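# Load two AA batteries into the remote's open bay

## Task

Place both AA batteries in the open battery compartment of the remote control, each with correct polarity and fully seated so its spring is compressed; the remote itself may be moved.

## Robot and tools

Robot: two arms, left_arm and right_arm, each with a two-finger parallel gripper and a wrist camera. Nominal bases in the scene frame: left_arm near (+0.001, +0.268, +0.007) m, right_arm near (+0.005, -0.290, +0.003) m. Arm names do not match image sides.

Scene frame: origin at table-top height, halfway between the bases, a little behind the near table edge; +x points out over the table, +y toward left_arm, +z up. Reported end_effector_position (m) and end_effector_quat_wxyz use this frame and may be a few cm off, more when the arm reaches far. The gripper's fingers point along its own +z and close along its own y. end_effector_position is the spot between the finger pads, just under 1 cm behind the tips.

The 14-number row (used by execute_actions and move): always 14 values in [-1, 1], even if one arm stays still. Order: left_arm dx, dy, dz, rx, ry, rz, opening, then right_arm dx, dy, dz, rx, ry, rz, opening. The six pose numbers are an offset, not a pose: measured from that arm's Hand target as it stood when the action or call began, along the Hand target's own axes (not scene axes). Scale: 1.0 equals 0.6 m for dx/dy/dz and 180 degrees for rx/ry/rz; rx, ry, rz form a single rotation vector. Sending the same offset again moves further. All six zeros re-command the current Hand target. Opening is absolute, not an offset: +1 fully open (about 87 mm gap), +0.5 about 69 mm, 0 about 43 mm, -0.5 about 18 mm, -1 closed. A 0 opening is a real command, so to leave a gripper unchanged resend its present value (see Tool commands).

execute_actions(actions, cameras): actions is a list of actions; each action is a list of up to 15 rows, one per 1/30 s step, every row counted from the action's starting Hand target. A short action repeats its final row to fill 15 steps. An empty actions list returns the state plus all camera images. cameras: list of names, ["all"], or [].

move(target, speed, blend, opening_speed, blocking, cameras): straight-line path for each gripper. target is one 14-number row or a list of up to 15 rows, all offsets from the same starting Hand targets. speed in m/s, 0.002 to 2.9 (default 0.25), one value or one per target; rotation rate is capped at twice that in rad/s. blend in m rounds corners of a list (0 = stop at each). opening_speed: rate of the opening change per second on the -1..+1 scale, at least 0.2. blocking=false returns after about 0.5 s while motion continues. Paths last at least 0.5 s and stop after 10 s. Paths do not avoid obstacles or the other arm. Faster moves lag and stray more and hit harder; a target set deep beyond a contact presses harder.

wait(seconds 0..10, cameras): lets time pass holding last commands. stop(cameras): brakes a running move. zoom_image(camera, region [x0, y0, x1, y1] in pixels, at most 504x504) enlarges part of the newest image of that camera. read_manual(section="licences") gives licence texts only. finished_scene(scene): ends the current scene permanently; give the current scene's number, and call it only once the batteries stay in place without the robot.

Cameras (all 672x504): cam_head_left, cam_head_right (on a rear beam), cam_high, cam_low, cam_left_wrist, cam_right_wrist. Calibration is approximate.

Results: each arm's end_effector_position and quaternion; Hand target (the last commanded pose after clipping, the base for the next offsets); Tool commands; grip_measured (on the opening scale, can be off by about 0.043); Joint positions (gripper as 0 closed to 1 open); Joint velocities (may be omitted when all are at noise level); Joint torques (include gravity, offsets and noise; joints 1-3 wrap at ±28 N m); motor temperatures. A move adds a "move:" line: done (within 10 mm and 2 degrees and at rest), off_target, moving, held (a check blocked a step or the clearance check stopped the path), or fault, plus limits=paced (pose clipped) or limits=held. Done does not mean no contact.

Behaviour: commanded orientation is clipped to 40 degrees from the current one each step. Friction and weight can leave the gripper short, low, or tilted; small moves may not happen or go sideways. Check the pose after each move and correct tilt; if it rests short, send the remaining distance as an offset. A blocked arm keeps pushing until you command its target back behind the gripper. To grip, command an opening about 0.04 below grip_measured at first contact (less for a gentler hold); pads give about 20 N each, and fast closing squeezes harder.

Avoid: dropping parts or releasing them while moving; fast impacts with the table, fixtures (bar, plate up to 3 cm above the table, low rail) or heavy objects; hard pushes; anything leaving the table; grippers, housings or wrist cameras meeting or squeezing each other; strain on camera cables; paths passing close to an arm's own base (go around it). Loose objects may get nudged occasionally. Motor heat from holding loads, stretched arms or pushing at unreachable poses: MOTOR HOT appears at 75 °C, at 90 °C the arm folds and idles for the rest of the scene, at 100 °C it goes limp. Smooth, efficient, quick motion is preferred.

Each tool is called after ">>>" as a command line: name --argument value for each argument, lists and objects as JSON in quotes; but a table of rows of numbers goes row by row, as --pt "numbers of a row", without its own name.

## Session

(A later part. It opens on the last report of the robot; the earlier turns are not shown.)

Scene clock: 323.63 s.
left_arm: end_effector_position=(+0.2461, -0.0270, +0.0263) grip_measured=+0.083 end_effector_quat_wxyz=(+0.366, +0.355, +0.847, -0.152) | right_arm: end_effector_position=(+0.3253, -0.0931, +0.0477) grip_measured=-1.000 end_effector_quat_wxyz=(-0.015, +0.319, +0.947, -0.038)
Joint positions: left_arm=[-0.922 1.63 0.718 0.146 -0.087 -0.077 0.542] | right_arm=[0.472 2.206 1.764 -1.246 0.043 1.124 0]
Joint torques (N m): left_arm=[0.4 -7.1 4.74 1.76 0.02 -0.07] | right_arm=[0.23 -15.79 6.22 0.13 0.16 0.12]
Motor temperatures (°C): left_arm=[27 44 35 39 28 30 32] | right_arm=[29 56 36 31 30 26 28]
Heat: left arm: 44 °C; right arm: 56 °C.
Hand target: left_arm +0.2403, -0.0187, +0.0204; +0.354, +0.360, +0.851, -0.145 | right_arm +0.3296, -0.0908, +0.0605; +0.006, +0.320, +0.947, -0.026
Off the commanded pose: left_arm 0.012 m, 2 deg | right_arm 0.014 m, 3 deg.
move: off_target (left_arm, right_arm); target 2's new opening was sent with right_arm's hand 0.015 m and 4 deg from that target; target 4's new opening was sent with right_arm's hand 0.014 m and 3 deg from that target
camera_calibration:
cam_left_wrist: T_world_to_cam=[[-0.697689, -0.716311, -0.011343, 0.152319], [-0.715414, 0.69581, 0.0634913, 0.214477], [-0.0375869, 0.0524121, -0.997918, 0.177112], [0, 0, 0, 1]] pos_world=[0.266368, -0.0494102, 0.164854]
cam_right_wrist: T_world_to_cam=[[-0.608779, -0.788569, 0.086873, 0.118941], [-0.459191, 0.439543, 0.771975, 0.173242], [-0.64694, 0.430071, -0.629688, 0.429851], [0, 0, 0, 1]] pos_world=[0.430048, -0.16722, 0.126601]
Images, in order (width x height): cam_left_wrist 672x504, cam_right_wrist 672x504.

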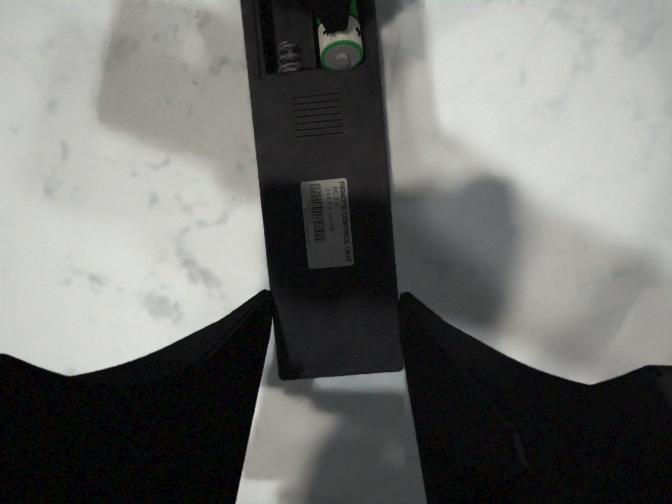

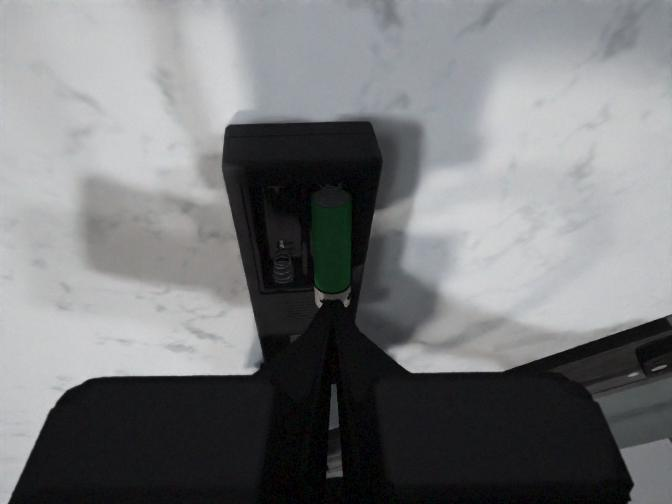

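>>> move --target '[0,0,0,0,0,0,-0.15,-0.013,0,0.062,0,0,0,-1]' --speed 0.04 --cameras '["cam_right_wrist","cam_left_wrist"]'

>>> zoom_image --camera "cam_right_wrist" --region '[200, 40, 460, 360]'

>>> zoom_image --camera "cam_left_wrist" --region '[220, 0, 420, 200]'

Scene clock: 325.90 s.
left_arm: end_effector_position=(+0.2461, -0.0270, +0.0263) grip_measured=+0.083 end_effector_quat_wxyz=(+0.366, +0.355, +0.847, -0.152) | right_arm: end_effector_position=(+0.3291, -0.0960, +0.0415) grip_measured=-1.000 end_effector_quat_wxyz=(-0.005, +0.320, +0.947, -0.024)
Joint positions: left_arm=[-0.922 1.63 0.718 0.146 -0.087 -0.077 0.542] | right_arm=[0.459 2.184 1.708 -1.178 0.04 1.112 0]
Joint torques (N m): left_arm=[0.4 -7.1 4.74 1.76 0.02 -0.07] | right_arm=[-0.38 -9.92 3.11 0.77 0.25 0.06]
Motor temperatures (°C): left_arm=[27 44 35 39 28 30 32] | right_arm=[29 56 36 31 30 26 28]
Heat: left arm: 44 °C; right arm: 56 °C.
Hand target: left_arm +0.2403, -0.0188, +0.0204; +0.354, +0.360, +0.851, -0.145 | right_arm +0.3357, -0.0975, +0.0235; +0.006, +0.320, +0.947, -0.026
Off the commanded pose: left_arm 0.012 m, 2 deg | right_arm 0.019 m, 1 deg.
move: off_target (left_arm, right_arm)
camera_calibration:
cam_left_wrist: T_world_to_cam=[[-0.697689, -0.716311, -0.011343, 0.152319], [-0.715414, 0.69581, 0.0634913, 0.214477], [-0.0375869, 0.0524121, -0.997918, 0.177112], [0, 0, 0, 1]] pos_world=[0.266368, -0.0494102, 0.164854]
cam_right_wrist: T_world_to_cam=[[-0.611882, -0.789062, 0.0545968, 0.121863], [-0.480368, 0.425567, 0.766903, 0.187001], [-0.628369, 0.443028, -0.639437, 0.425164], [0, 0, 0, 1]] pos_world=[0.431555, -0.171783, 0.121801]
Images, in order (width x height): cam_left_wrist 672x504, cam_right_wrist 672x504.

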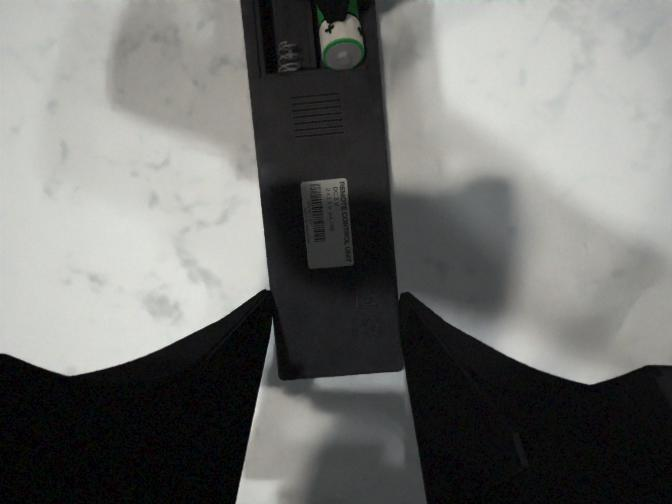

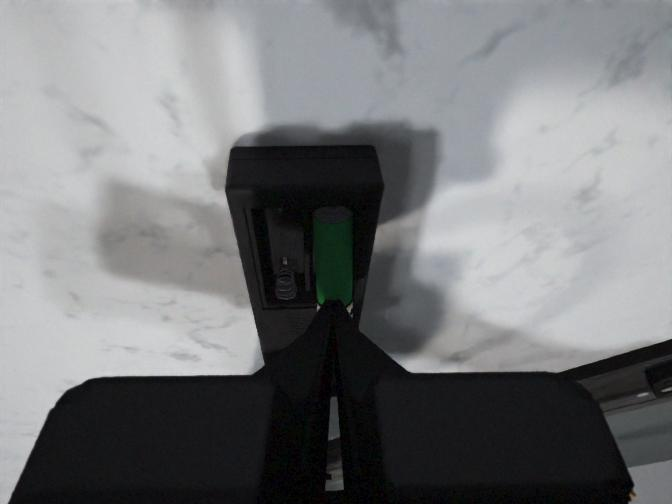

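Scaled by 1.575 from the camera's 672x504 image, which has a finer 960x720 frame.

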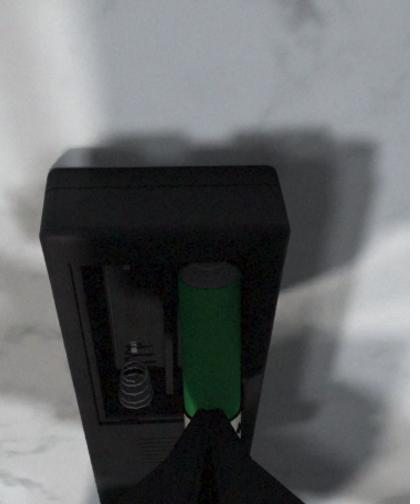

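Scaled by 2.520 from the camera's 672x504 image, which has a finer 960x720 frame.

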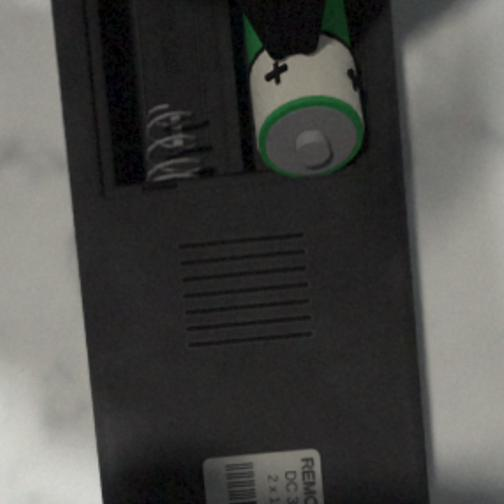

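>>> move --pt "0 0 0 0 0 0 -0.15 0 0 -0.045 0 0 0 -1" --pt "0 0 0 0 0 0 -0.15 0.014 0 -0.03 0 0 0 -1" --pt "0 0 0 0 0 0 -0.15 0.014 0 0.045 0 0 0 -1" --speed 0.05 --cameras '["cam_right_wrist","cam_left_wrist"]'

>>> zoom_image --camera "cam_right_wrist" --region '[200, 40, 460, 360]'

>>> zoom_image --camera "cam_left_wrist" --region '[220, 0, 420, 200]'

Scene clock: 329.63 s.
left_arm: end_effector_position=(+0.2456, -0.0271, +0.0260) grip_measured=+0.082 end_effector_quat_wxyz=(+0.364, +0.356, +0.847, -0.153) | right_arm: end_effector_position=(+0.3356, -0.0891, +0.0249) grip_measured=-1.000 end_effector_quat_wxyz=(+0.016, +0.323, +0.946, +0.001)
Joint positions: left_arm=[-0.922 1.63 0.718 0.145 -0.084 -0.076 0.541] | right_arm=[0.464 2.168 1.619 -1.039 0.034 1.122 0]
Joint torques (N m): left_arm=[0.4 -7.08 4.74 1.78 -0.02 -0.08] | right_arm=[0.32 -7.12 2.73 0.56 0.24 0.06]
Motor temperatures (°C): left_arm=[27 44 35 39 28 30 32] | right_arm=[29 56 36 31 30 26 28]
Heat: left arm: 44 °C; right arm: 56 °C.
Hand target: left_arm +0.2403, -0.0187, +0.0203; +0.354, +0.360, +0.851, -0.145 | right_arm +0.3288, -0.0938, -0.0036; +0.006, +0.320, +0.947, -0.026
Off the commanded pose: left_arm 0.011 m, 2 deg | right_arm 0.030 m, 3 deg.
move: off_target (left_arm, right_arm)
camera_calibration:
cam_left_wrist: T_world_to_cam=[[-0.699893, -0.714174, -0.0102608, 0.152401], [-0.713156, 0.697956, 0.0653067, 0.213549], [-0.0394788, 0.0530253, -0.997812, 0.177323], [0, 0, 0, 1]] pos_world=[0.265959, -0.0496099, 0.164552]
cam_right_wrist: T_world_to_cam=[[-0.618099, -0.786064, -0.00750669, 0.136068], [-0.521045, 0.402521, 0.752654, 0.211774], [-0.588613, 0.469126, -0.658373, 0.405041], [0, 0, 0, 1]] pos_world=[0.43286, -0.1683, 0.108297]
Images, in order (width x height): cam_left_wrist 672x504, cam_right_wrist 672x504.

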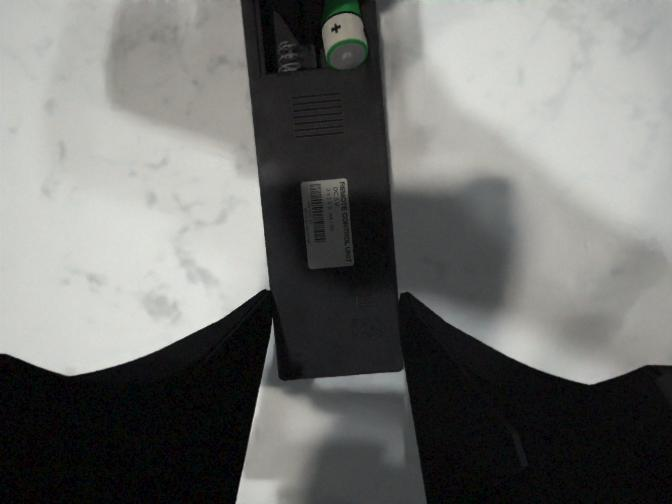

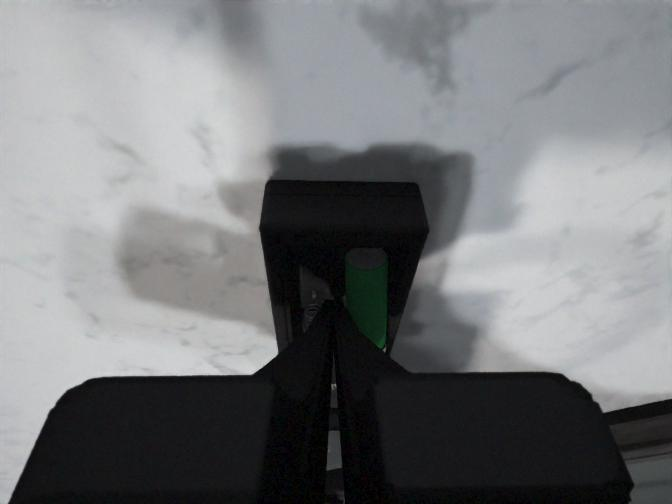

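Scaled by 1.575 from the camera's 672x504 image, which has a finer 960x720 frame.

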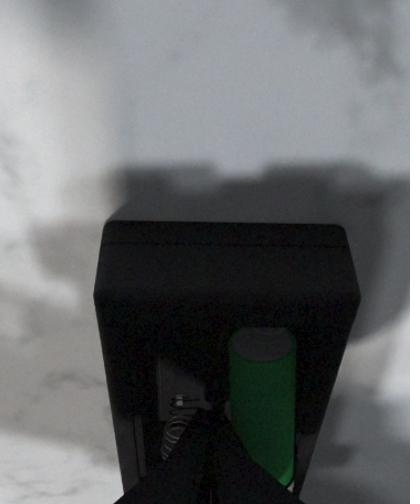

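Scaled by 2.520 from the camera's 672x504 image, which has a finer 960x720 frame.

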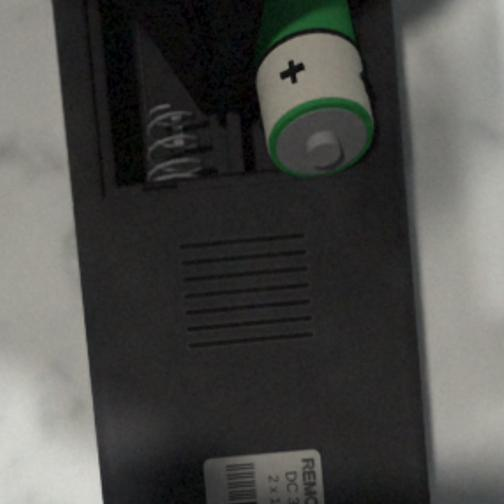

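>>> move --pt "0 0 0 0 0 0 -0.15 0.002 0.002 -0.107 0 0 0 -1" --pt "0 0 0 0 0 0 -0.15 0.002 0.002 -0.107 0 0 0 -0.75" --speed 0.08 --cameras '["cam_right_wrist"]'

>>> zoom_image --camera "cam_right_wrist" --region '[200, 40, 460, 360]'

Scene clock: 334.40 s.
left_arm: end_effector_position=(+0.2450, -0.0275, +0.0260) grip_measured=+0.082 end_effector_quat_wxyz=(+0.364, +0.358, +0.846, -0.154) | right_arm: end_effector_position=(+0.3213, -0.0941, +0.0526) grip_measured=-0.750 end_effector_quat_wxyz=(-0.011, +0.321, +0.947, -0.032)
Joint positions: left_arm=[-0.922 1.63 0.718 0.145 -0.08 -0.073 0.541] | right_arm=[0.473 2.171 1.73 -1.233 0.041 1.129 0.125]
Joint torques (N m): left_arm=[0.39 -7.08 4.75 1.78 -0.07 -0.11] | right_arm=[0.61 -12.05 9.65 0.02 0.18 0.13]
Motor temperatures (°C): left_arm=[27 44 35 39 28 30 32] | right_arm=[29 55 36 31 30 26 28]
Heat: left arm: 44 °C; right arm: 55 °C.
Hand target: left_arm +0.2403, -0.0187, +0.0203; +0.354, +0.360, +0.851, -0.145 | right_arm +0.3289, -0.0887, +0.0604; +0.006, +0.320, +0.947, -0.026
Off the commanded pose: left_arm 0.011 m, 2 deg | right_arm 0.012 m, 2 deg.
move: off_target (left_arm, right_arm); target 2's new opening was sent with right_arm's hand 0.012 m and 2 deg from that target
camera_calibration:
cam_right_wrist: T_world_to_cam=[[-0.613021, -0.786688, 0.0729926, 0.117614], [-0.466957, 0.435291, 0.769723, 0.170278], [-0.637304, 0.437772, -0.634192, 0.428662], [0, 0, 0, 1]] pos_world=[0.4248, -0.169252, 0.132202]
Images, in order (width x height): cam_right_wrist 672x504.

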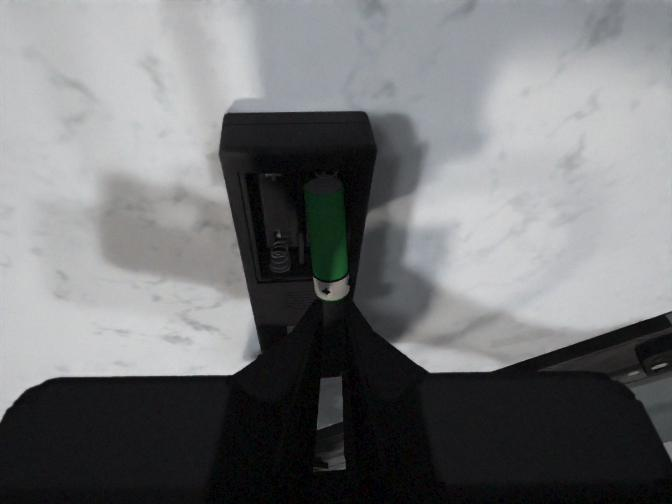

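Scaled by 1.575 from the camera's 672x504 image, which has a finer 960x720 frame.

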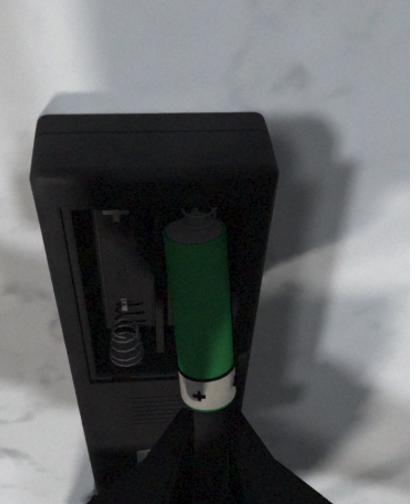

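>>> move --pt "0 0 0 0 0 0 -0.15 -0.015 0 0 0 0 0 -0.75" --pt "0 0 0 0 0 0 -0.15 -0.015 0 0.09 0 0 0 -0.75" --speed 0.05 --cameras '["cam_right_wrist","cam_left_wrist"]'

>>> zoom_image --camera "cam_right_wrist" --region '[200, 40, 460, 360]'

>>> zoom_image --camera "cam_left_wrist" --region '[220, 0, 420, 200]'

Scene clock: 337.40 s.
left_arm: end_effector_position=(+0.2450, -0.0276, +0.0260) grip_measured=+0.082 end_effector_quat_wxyz=(+0.364, +0.359, +0.846, -0.154) | right_arm: end_effector_position=(+0.3387, -0.0896, +0.0251) grip_measured=-0.750 end_effector_quat_wxyz=(+0.011, +0.322, +0.947, -0.010)
Joint positions: left_arm=[-0.922 1.63 0.718 0.145 -0.079 -0.072 0.541] | right_arm=[0.463 2.2 1.671 -1.082 0.042 1.12 0.125]
Joint torques (N m): left_arm=[0.4 -7.09 4.74 1.78 -0.07 -0.11] | right_arm=[-0.64 -9.72 2.99 0.51 0.16 -0.02]
Heat: left arm: 44 °C; right arm: 54 °C.
Hand target: left_arm +0.2403, -0.0188, +0.0203; +0.354, +0.360, +0.851, -0.145 | right_arm +0.3357, -0.0970, +0.0067; +0.006, +0.320, +0.947, -0.026
Off the commanded pose: left_arm 0.011 m, 2 deg | right_arm 0.020 m, 2 deg.
move: off_target (left_arm, right_arm)
camera_calibration:
cam_left_wrist: T_world_to_cam=[[-0.704503, -0.709639, -0.00937414, 0.15285], [-0.70857, 0.702572, 0.0657342, 0.212484], [-0.0400616, 0.0529521, -0.997793, 0.177478], [0, 0, 0, 1]] pos_world=[0.265353, -0.0502148, 0.164552]
cam_right_wrist: T_world_to_cam=[[-0.61696, -0.78681, 0.0170096, 0.136585], [-0.508069, 0.414711, 0.754904, 0.210068], [-0.601021, 0.457104, -0.655615, 0.410175], [0, 0, 0, 1]] pos_world=[0.43752, -0.167144, 0.108012]
Images, in order (width x height): cam_left_wrist 672x504, cam_right_wrist 672x504.

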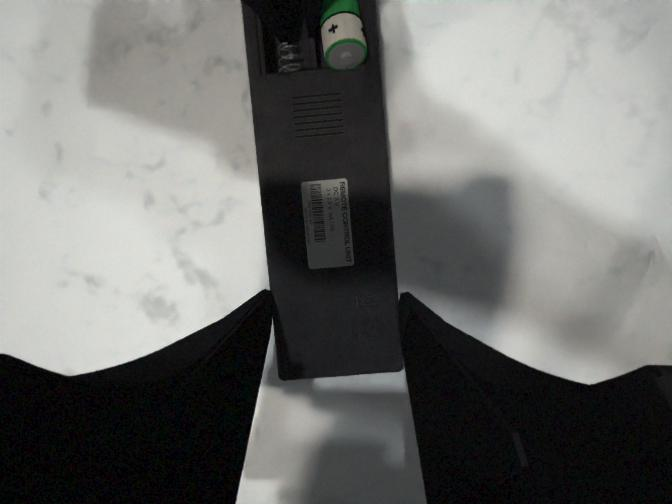

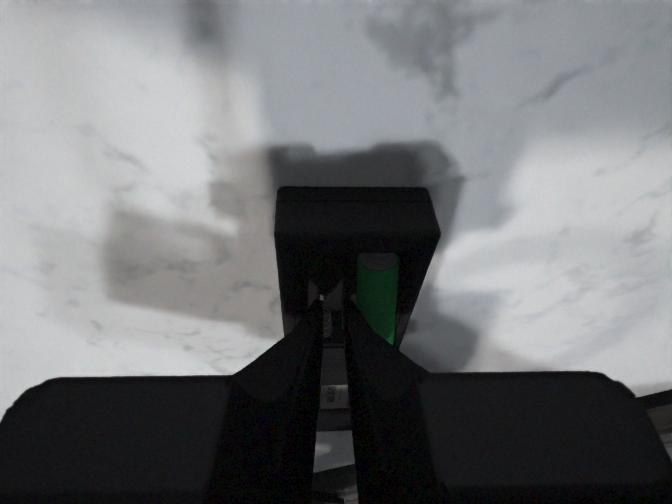

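Scaled by 1.575 from the camera's 672x504 image, which has a finer 960x720 frame.

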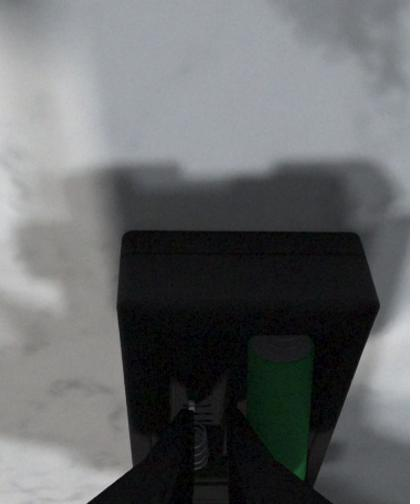

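Scaled by 2.520 from the camera's 672x504 image, which has a finer 960x720 frame.

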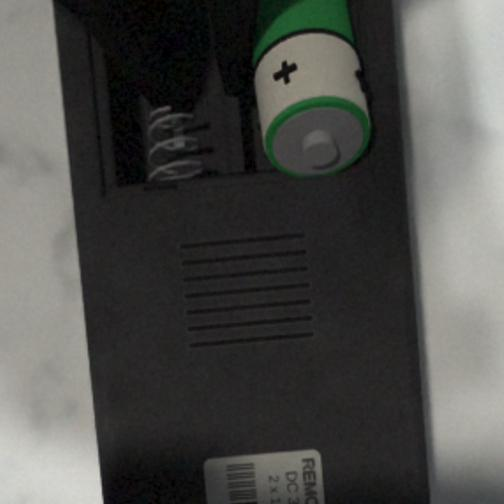

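>>> move --pt "0 0 0 0 0 0 -0.15 0 0 -0.085 0 0 0 -0.75" --pt "0 0 0 0 0 0 -0.15 0 -0.012 -0.085 0 0 0 -0.75" --pt "0 0 0 0 0 0 -0.15 0 -0.012 -0.055 0 0 0 -0.75" --speed 0.06 --cameras '["cam_right_wrist"]'

>>> zoom_image --camera "cam_right_wrist" --region '[200, 40, 460, 360]'

Scene clock: 341.47 s.
left_arm: end_effector_position=(+0.2446, -0.0279, +0.0260) grip_measured=+0.082 end_effector_quat_wxyz=(+0.363, +0.360, +0.845, -0.155) | right_arm: end_effector_position=(+0.3255, -0.0985, +0.0408) grip_measured=-0.750 end_effector_quat_wxyz=(-0.010, +0.320, +0.947, -0.033)
Joint positions: left_arm=[-0.922 1.63 0.718 0.145 -0.076 -0.07 0.541] | right_arm=[0.459 2.187 1.707 -1.194 0.045 1.113 0.125]
Joint torques (N m): left_arm=[0.4 -7.08 4.74 1.78 -0.1 -0.13] | right_arm=[-0.65 -13.29 4.25 0.46 0.15 0.02]
Heat: left arm: 44 °C; right arm: 54 °C.
Hand target: left_arm +0.2403, -0.0188, +0.0203; +0.354, +0.360, +0.851, -0.145 | right_arm +0.3316, -0.1010, +0.0400; +0.006, +0.320, +0.947, -0.026
Off the commanded pose: left_arm 0.012 m, 2 deg | right_arm 0.007 m, 2 deg.
move: off_target (left_arm)
camera_calibration:
cam_right_wrist: T_world_to_cam=[[-0.611398, -0.787885, 0.073683, 0.11689], [-0.468628, 0.435531, 0.76857, 0.183891], [-0.637636, 0.435373, -0.635508, 0.425726], [0, 0, 0, 1]] pos_world=[0.429101, -0.173344, 0.120607]
Images, in order (width x height): cam_right_wrist 672x504.

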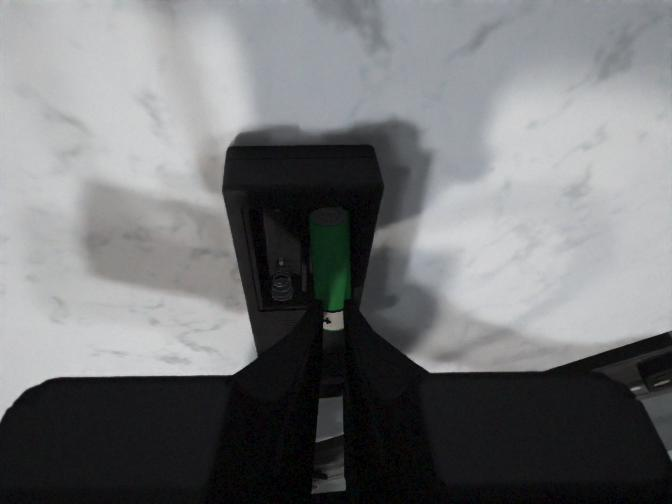

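Scaled by 1.575 from the camera's 672x504 image, which has a finer 960x720 frame.

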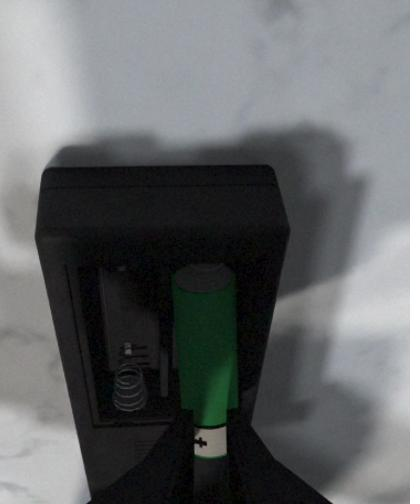

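>>> move --target '[0,0,0,0,0,0,-0.15,0,-0.004,0.045,0,0,0,-0.75]' --speed 0.04 --cameras '["cam_right_wrist","cam_left_wrist"]'

>>> zoom_image --camera "cam_right_wrist" --region '[200, 40, 460, 360]'

>>> zoom_image --camera "cam_left_wrist" --region '[220, 0, 420, 200]'

Scene clock: 343.30 s.
left_arm: end_effector_position=(+0.2446, -0.0279, +0.0260) grip_measured=+0.082 end_effector_quat_wxyz=(+0.363, +0.360, +0.845, -0.155) | right_arm: end_effector_position=(+0.3251, -0.0988, +0.0393) grip_measured=-0.749 end_effector_quat_wxyz=(-0.003, +0.320, +0.947, -0.011)
Joint positions: left_arm=[-0.922 1.63 0.718 0.145 -0.076 -0.07 0.541] | right_arm=[0.451 2.145 1.639 -1.125 0.025 1.103 0.126]
Joint torques (N m): left_arm=[0.4 -7.09 4.74 1.78 -0.1 -0.13] | right_arm=[-0.39 -7.82 2.24 0.83 0.32 0.05]
Heat: left arm: 44 °C; right arm: 54 °C.
Hand target: left_arm +0.2403, -0.0188, +0.0203; +0.354, +0.360, +0.851, -0.145 | right_arm +0.3299, -0.1044, +0.0130; +0.006, +0.320, +0.947, -0.026
Off the commanded pose: left_arm 0.012 m, 2 deg | right_arm 0.027 m, 2 deg.
move: off_target (left_arm, right_arm)
camera_calibration:
cam_left_wrist: T_world_to_cam=[[-0.706827, -0.707337, -0.00839531, 0.15299], [-0.706212, 0.704919, 0.0659809, 0.211941], [-0.0407527, 0.052566, -0.997786, 0.177544], [0, 0, 0, 1]] pos_world=[0.265048, -0.0505187, 0.164452]
cam_right_wrist: T_world_to_cam=[[-0.612678, -0.789827, 0.028257, 0.118655], [-0.49004, 0.407694, 0.770485, 0.189091], [-0.62007, 0.458212, -0.636832, 0.421168], [0, 0, 0, 1]] pos_world=[0.426513, -0.176358, 0.119169]
Images, in order (width x height): cam_left_wrist 672x504, cam_right_wrist 672x504.

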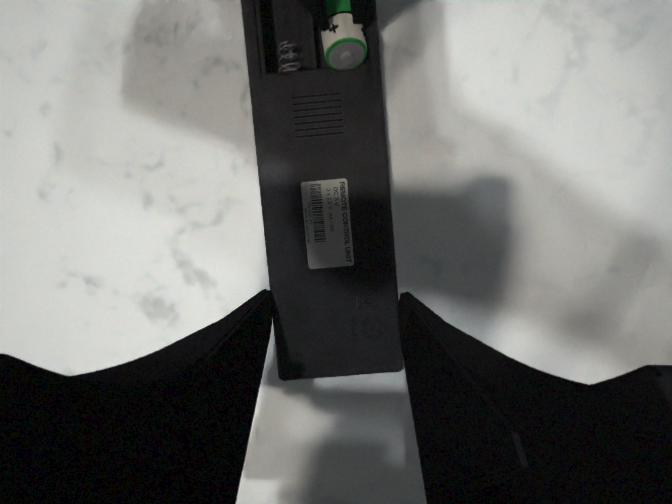

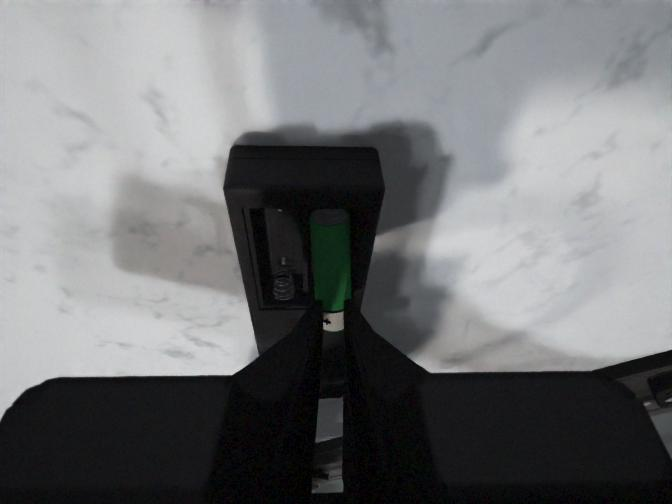

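Scaled by 1.575 from the camera's 672x504 image, which has a finer 960x720 frame.

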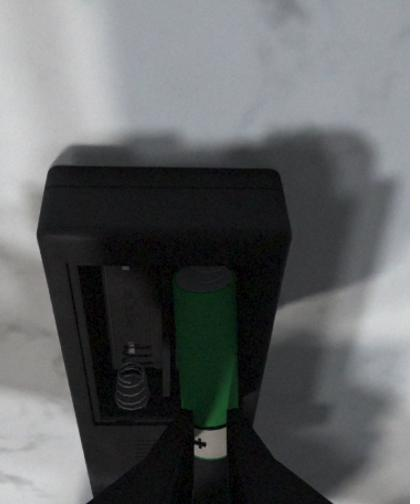

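Scaled by 2.520 from the camera's 672x504 image, which has a finer 960x720 frame.

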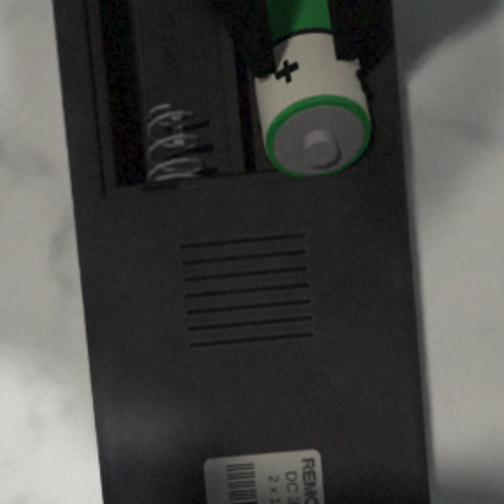

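>>> move --pt "0 0 0 0 0 0 -0.15 0 0 -0.03 0 0 0 -0.8" --pt "0 0 0 0 0 0 -0.15 -0.02 0.012 -0.02 0 0 0 -0.8" --pt "0 0 0 0 0 0 -0.15 -0.02 0.012 0.03 0 0 0 -0.8" --speed 0.04 --cameras '["cam_right_wrist","cam_left_wrist"]'

>>> zoom_image --camera "cam_right_wrist" --region '[200, 40, 460, 360]'

>>> zoom_image --camera "cam_left_wrist" --region '[220, 0, 420, 200]'

Scene clock: 347.37 s.
left_arm: end_effector_position=(+0.2446, -0.0279, +0.0260) grip_measured=+0.082 end_effector_quat_wxyz=(+0.363, +0.360, +0.845, -0.155) | right_arm: end_effector_position=(+0.3297, -0.1019, +0.0373) grip_measured=-0.799 end_effector_quat_wxyz=(-0.017, +0.318, +0.948, -0.008)
Joint positions: left_arm=[-0.922 1.63 0.718 0.145 -0.076 -0.07 0.541] | right_arm=[0.428 2.175 1.673 -1.145 0.003 1.077 0.101]
Joint torques (N m): left_arm=[0.4 -7.09 4.74 1.78 -0.11 -0.13] | right_arm=[-0.38 -5.65 1.36 1.27 0.52 0.1]
Heat: left arm: 44 °C; right arm: 54 °C.
Hand target: left_arm +0.2403, -0.0188, +0.0203; +0.354, +0.360, +0.851, -0.145 | right_arm +0.3438, -0.1068, -0.0049; +0.006, +0.320, +0.947, -0.026
Off the commanded pose: left_arm 0.012 m, 2 deg | right_arm 0.045 m, 3 deg.
move: off_target (left_arm, right_arm)
camera_calibration:
cam_left_wrist: T_world_to_cam=[[-0.706827, -0.707337, -0.00839531, 0.15299], [-0.706212, 0.704919, 0.0659809, 0.211941], [-0.0407527, 0.052566, -0.997786, 0.177544], [0, 0, 0, 1]] pos_world=[0.265048, -0.0505187, 0.164452]
cam_right_wrist: T_world_to_cam=[[-0.609498, -0.792157, 0.0316029, 0.117601], [-0.472207, 0.394767, 0.788149, 0.186361], [-0.636814, 0.465452, -0.614672, 0.429667], [0, 0, 0, 1]] pos_world=[0.433297, -0.1804, 0.113508]
Images, in order (width x height): cam_left_wrist 672x504, cam_right_wrist 672x504.

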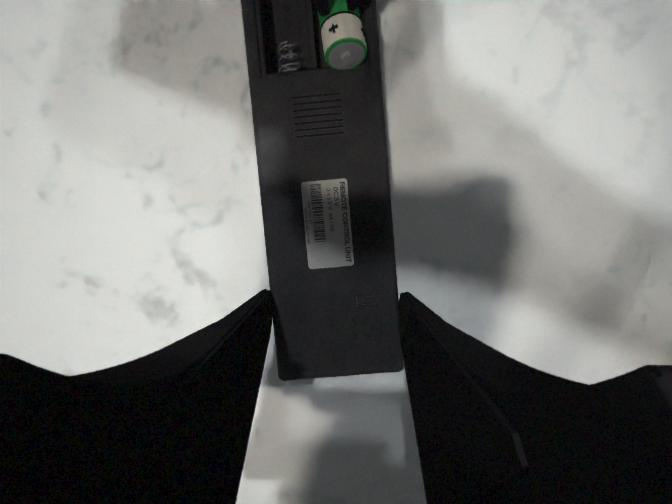

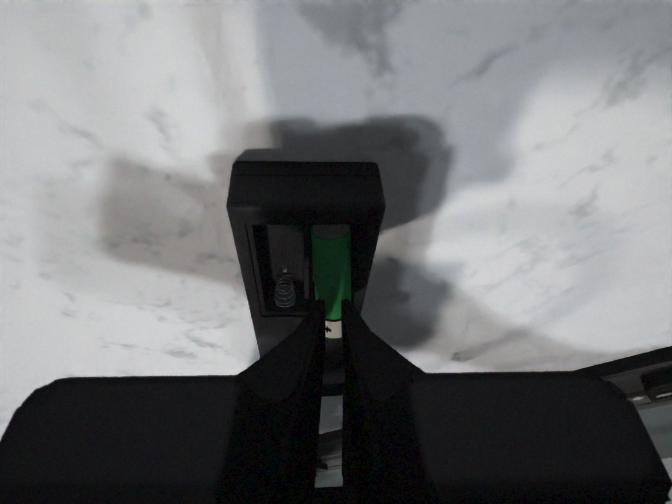

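Scaled by 1.575 from the camera's 672x504 image, which has a finer 960x720 frame.

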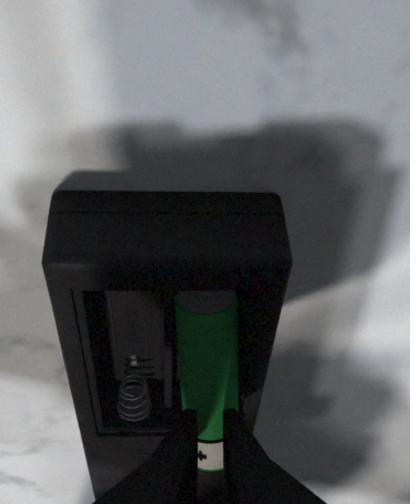

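Scaled by 2.520 from the camera's 672x504 image, which has a finer 960x720 frame.

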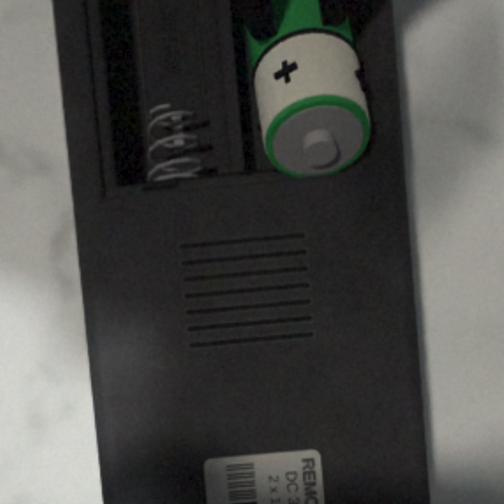

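>>> move --pt "0 0 0 0 0 0 -0.15 -0.06 0.0 0 0 0 0 -0.75" --speed 0.04 --cameras '["cam_right_wrist","cam_left_wrist"]'

>>> zoom_image --camera "cam_right_wrist" --region '[200, 40, 460, 360]'

>>> zoom_image --camera "cam_left_wrist" --region '[220, 0, 420, 200]'

Scene clock: 356.10 s.
left_arm: end_effector_position=(+0.2446, -0.0279, +0.0260) grip_measured=+0.082 end_effector_quat_wxyz=(+0.363, +0.360, +0.845, -0.155) | right_arm: end_effector_position=(+0.3485, -0.1178, +0.0299) grip_measured=-0.748 end_effector_quat_wxyz=(-0.033, +0.318, +0.947, -0.001)
Joint positions: left_arm=[-0.922 1.63 0.718 0.145 -0.076 -0.07 0.541] | right_arm=[0.362 2.242 1.744 -1.165 -0.024 1.011 0.126]
Joint torques (N m): left_arm=[0.4 -7.09 4.74 1.77 -0.11 -0.13] | right_arm=[-0.76 -6.12 5.96 1.03 0.8 0.02]
Heat: left arm: 44 °C; right arm: 52 °C.
Hand target: left_arm +0.2403, -0.0188, +0.0203; +0.354, +0.360, +0.851, -0.145 | right_arm +0.3724, -0.1286, -0.0039; +0.006, +0.320, +0.947, -0.026
Off the commanded pose: left_arm 0.012 m, 2 deg | right_arm 0.043 m, 5 deg.
move: off_target (left_arm, right_arm)
camera_calibration:
cam_left_wrist: T_world_to_cam=[[-0.706827, -0.707337, -0.00839531, 0.15299], [-0.706212, 0.704919, 0.0659809, 0.211941], [-0.0407527, 0.052566, -0.997786, 0.177544], [0, 0, 0, 1]] pos_world=[0.265048, -0.0505187, 0.164452]
cam_right_wrist: T_world_to_cam=[[-0.609729, -0.792094, 0.0286079, 0.116865], [-0.450688, 0.376164, 0.809556, 0.196996], [-0.652006, 0.480717, -0.586345, 0.450663], [0, 0, 0, 1]] pos_world=[0.453874, -0.198176, 0.101422]
Images, in order (width x height): cam_left_wrist 672x504, cam_right_wrist 672x504.

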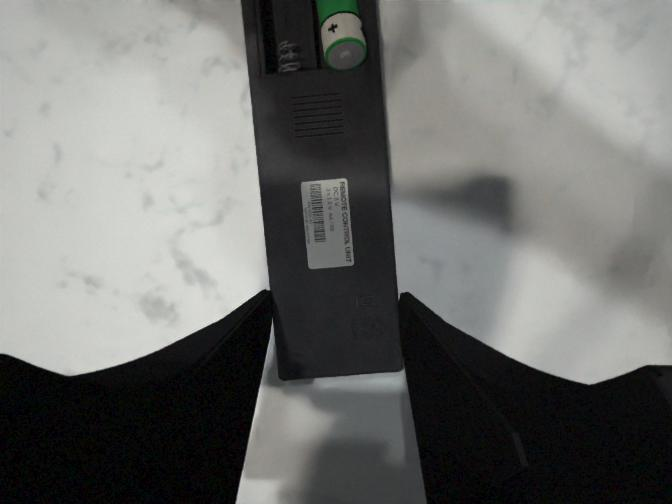

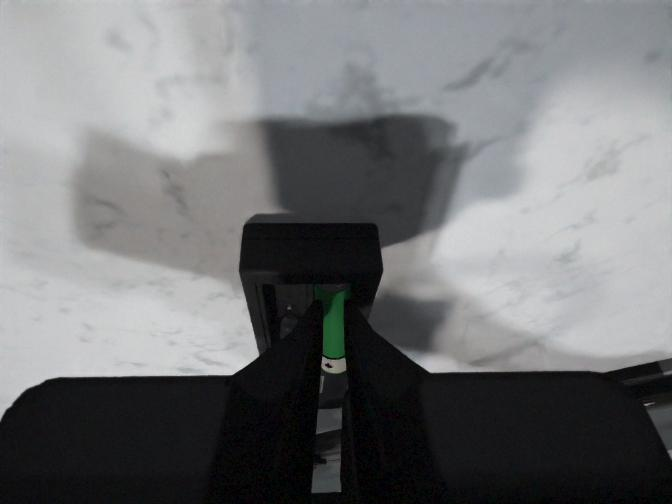

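Scaled by 1.575 from the camera's 672x504 image, which has a finer 960x720 frame.

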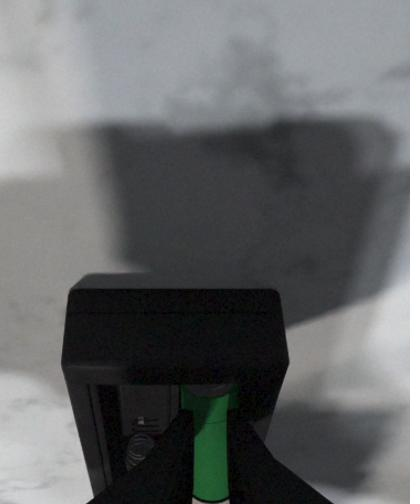

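Scaled by 2.520 from the camera's 672x504 image, which has a finer 960x720 frame.

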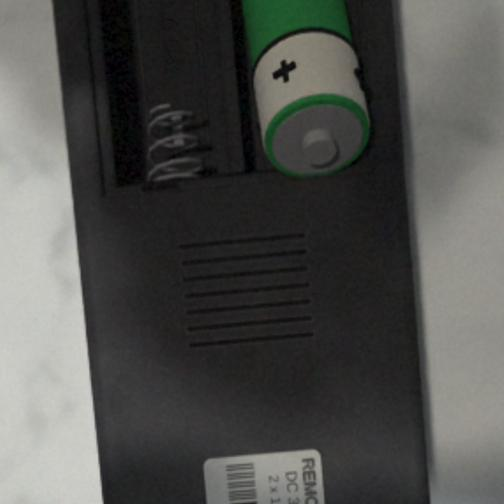

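>>> move --pt "0 0 0 0 0 0 -0.15 0.06 0 -0.107 0 0 0 -0.5" --pt "0 0 0 0 0 0 -0.15 0.1167 0.0062 -0.107 0 0.07 0 -0.35" --pt "0 0 0 0 0 0 -0.15 0.1167 0.0062 -0.08 0 0.07 0 -0.35" --speed 0.08 --cameras '["cam_right_wrist"]'

>>> zoom_image --camera "cam_right_wrist" --region '[200, 40, 460, 360]'

Scene clock: 362.50 s.
left_arm: end_effector_position=(+0.2445, -0.0279, +0.0259) grip_measured=+0.082 end_effector_quat_wxyz=(+0.363, +0.361, +0.845, -0.155) | right_arm: end_effector_position=(+0.3213, -0.0836, +0.0477) grip_measured=-0.350 end_effector_quat_wxyz=(-0.088, +0.322, +0.943, +0.005)
Joint positions: left_arm=[-0.922 1.63 0.718 0.145 -0.075 -0.069 0.541] | right_arm=[0.428 2.258 1.811 -1.287 -0.114 1.081 0.325]
Joint torques (N m): left_arm=[0.39 -7.08 4.74 1.78 -0.11 -0.14] | right_arm=[-0.01 -11.49 4.96 0.11 -0.21 0.04]
Heat: left arm: 44 °C; right arm: 52 °C.
Hand target: left_arm +0.2403, -0.0188, +0.0203; +0.354, +0.360, +0.851, -0.145 | right_arm +0.3192, -0.0808, +0.0419; -0.098, +0.321, +0.942, +0.010
Off the commanded pose: left_arm 0.012 m, 2 deg | right_arm 0.007 m, 1 deg.
move: off_target (left_arm)
camera_calibration:
cam_right_wrist: T_world_to_cam=[[-0.613045, -0.788143, 0.0548353, 0.126973], [-0.361914, 0.34185, 0.86727, 0.123277], [-0.702278, 0.51183, -0.494809, 0.441266], [0, 0, 0, 1]] pos_world=[0.432347, -0.167922, 0.104465]
Images, in order (width x height): cam_right_wrist 672x504.

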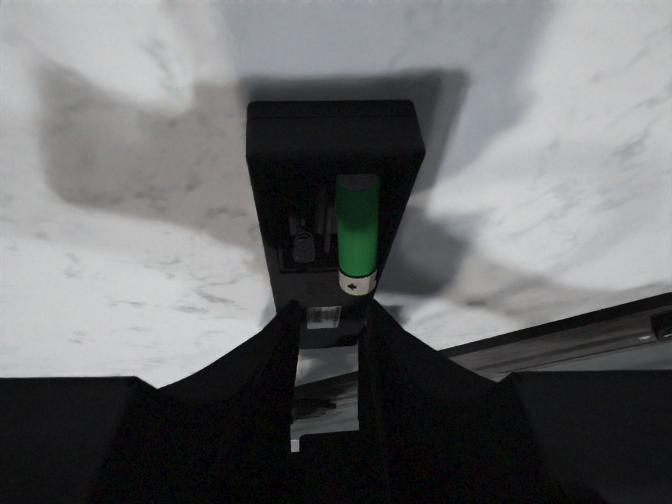

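Scaled by 1.575 from the camera's 672x504 image, which has a finer 960x720 frame.

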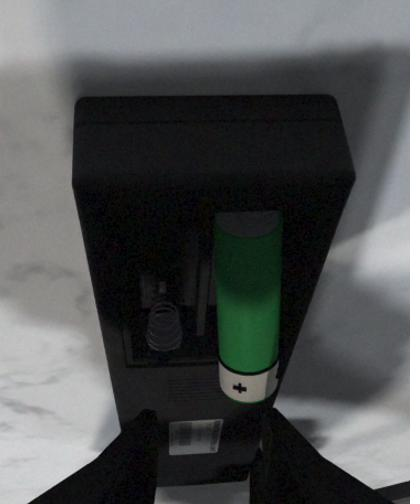

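>>> move --pt "0 0 0 0 0 0 -0.15 0 -0.0155 0 0 0 0 -0.35" --pt "0 0 0 0 0 0 -0.15 -0.003 -0.0155 0.018 0 0 0 -0.35" --speed 0.06 --cameras '["cam_right_wrist"]'

>>> zoom_image --camera "cam_right_wrist" --region '[200, 40, 460, 360]'

Scene clock: 364.70 s.
left_arm: end_effector_position=(+0.2445, -0.0279, +0.0259) grip_measured=+0.082 end_effector_quat_wxyz=(+0.363, +0.361, +0.845, -0.155) | right_arm: end_effector_position=(+0.3109, -0.0895, +0.0321) grip_measured=-0.350 end_effector_quat_wxyz=(-0.106, +0.323, +0.940, -0.001)
Joint positions: left_arm=[-0.922 1.63 0.718 0.145 -0.075 -0.069 0.541] | right_arm=[0.419 2.258 1.736 -1.248 -0.129 1.072 0.325]
Joint torques (N m): left_arm=[0.39 -7.08 4.74 1.78 -0.11 -0.14] | right_arm=[-0.2 -13.65 4.05 0.21 -0.08 0.01]
Heat: left arm: 44 °C; right arm: 53 °C.
Hand target: left_arm +0.2403, -0.0188, +0.0203; +0.354, +0.360, +0.851, -0.145 | right_arm +0.3131, -0.0883, +0.0314; -0.098, +0.321, +0.942, +0.010
Off the commanded pose: left_arm 0.012 m, 2 deg | right_arm 0.003 m, 2 deg.
move: off_target (left_arm)
camera_calibration:
cam_right_wrist: T_world_to_cam=[[-0.612529, -0.786635, 0.0775515, 0.116089], [-0.327723, 0.342013, 0.880696, 0.124041], [-0.71931, 0.514036, -0.467291, 0.43387], [0, 0, 0, 1]] pos_world=[0.423846, -0.174129, 0.0844987]
Images, in order (width x height): cam_right_wrist 672x504.

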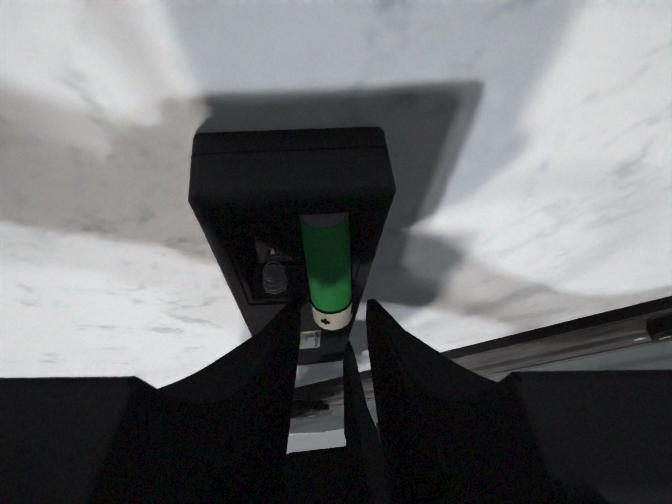

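Scaled by 1.575 from the camera's 672x504 image, which has a finer 960x720 frame.

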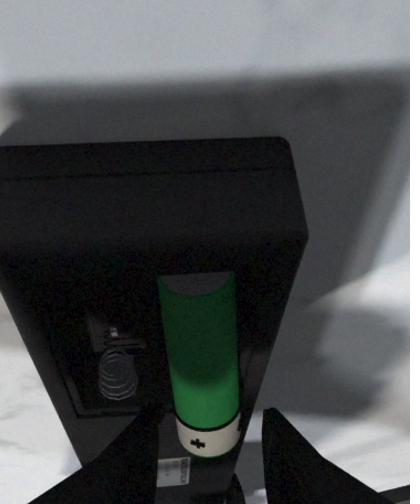

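>>> move --pt "0 0 0 0 0 0 -0.15 0.001 0 -0.01 0 0 0 -0.35" --pt "0 0 0 0 0 0 -0.15 0.001 0 -0.01 0 0 0 -0.75" --speed 0.06 --opening_speed 0.5 --cameras '["cam_right_wrist","cam_left_wrist"]'

>>> zoom_image --camera "cam_right_wrist" --region '[200, 40, 460, 360]'

>>> zoom_image --camera "cam_left_wrist" --region '[220, 0, 420, 200]'

Scene clock: 367.67 s.
left_arm: end_effector_position=(+0.2446, -0.0279, +0.0260) grip_measured=+0.082 end_effector_quat_wxyz=(+0.363, +0.361, +0.845, -0.155) | right_arm: end_effector_position=(+0.3111, -0.0887, +0.0324) grip_measured=-0.617 end_effector_quat_wxyz=(-0.107, +0.322, +0.941, +0.001)
Joint positions: left_arm=[-0.922 1.63 0.718 0.145 -0.075 -0.069 0.541] | right_arm=[0.419 2.258 1.736 -1.246 -0.133 1.069 0.191]
Joint torques (N m): left_arm=[0.39 -7.09 4.74 1.77 -0.11 -0.14] | right_arm=[-0.2 -14.15 5.61 -0.01 -0.06 0.01]
Heat: left arm: 44 °C; right arm: 54 °C.
Hand target: left_arm +0.2403, -0.0187, +0.0203; +0.354, +0.360, +0.851, -0.145 | right_arm +0.3137, -0.0884, +0.0374; -0.098, +0.321, +0.942, +0.010
Off the commanded pose: left_arm 0.012 m, 2 deg | right_arm 0.006 m, 1 deg.
move: off_target (left_arm)
camera_calibration:
cam_left_wrist: T_world_to_cam=[[-0.707762, -0.70639, -0.00930545, 0.153297], [-0.705315, 0.705816, 0.0659934, 0.211747], [-0.0400492, 0.0532709, -0.997777, 0.177394], [0, 0, 0, 1]] pos_world=[0.264951, -0.0506168, 0.164452]
cam_right_wrist: T_world_to_cam=[[-0.611339, -0.788017, 0.0727546, 0.116484], [-0.329091, 0.336758, 0.882209, 0.123543], [-0.719697, 0.515386, -0.465203, 0.433903], [0, 0, 0, 1]] pos_world=[0.424147, -0.17344, 0.0843878]
Images, in order (width x height): cam_left_wrist 672x504, cam_right_wrist 672x504.

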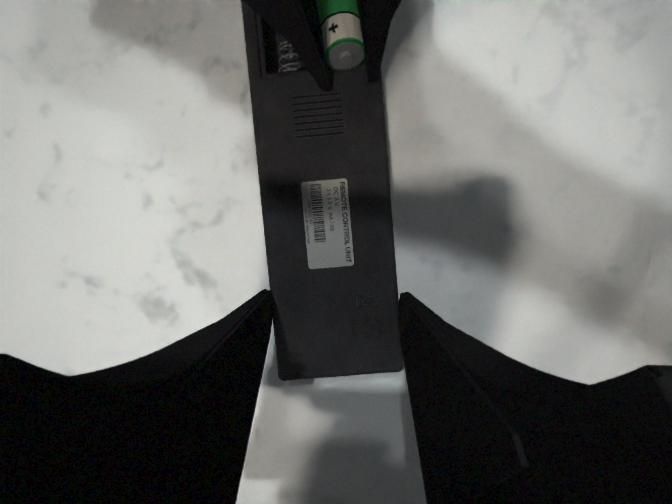

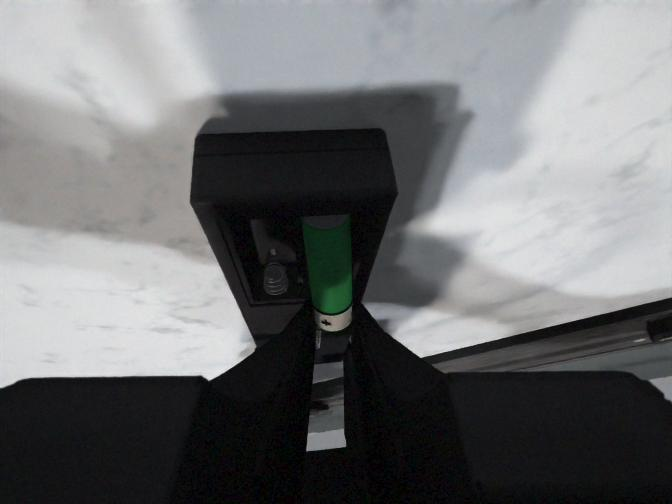

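Scaled by 1.575 from the camera's 672x504 image, which has a finer 960x720 frame.

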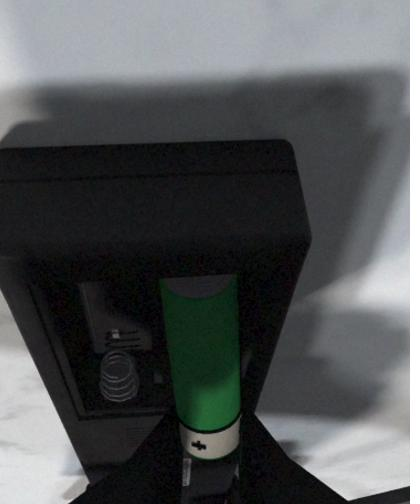

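Scaled by 2.520 from the camera's 672x504 image, which has a finer 960x720 frame.

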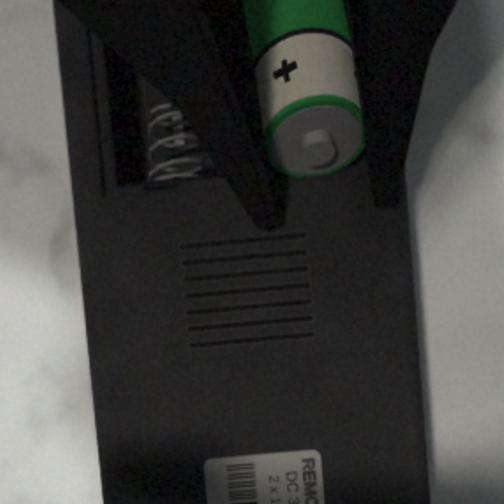

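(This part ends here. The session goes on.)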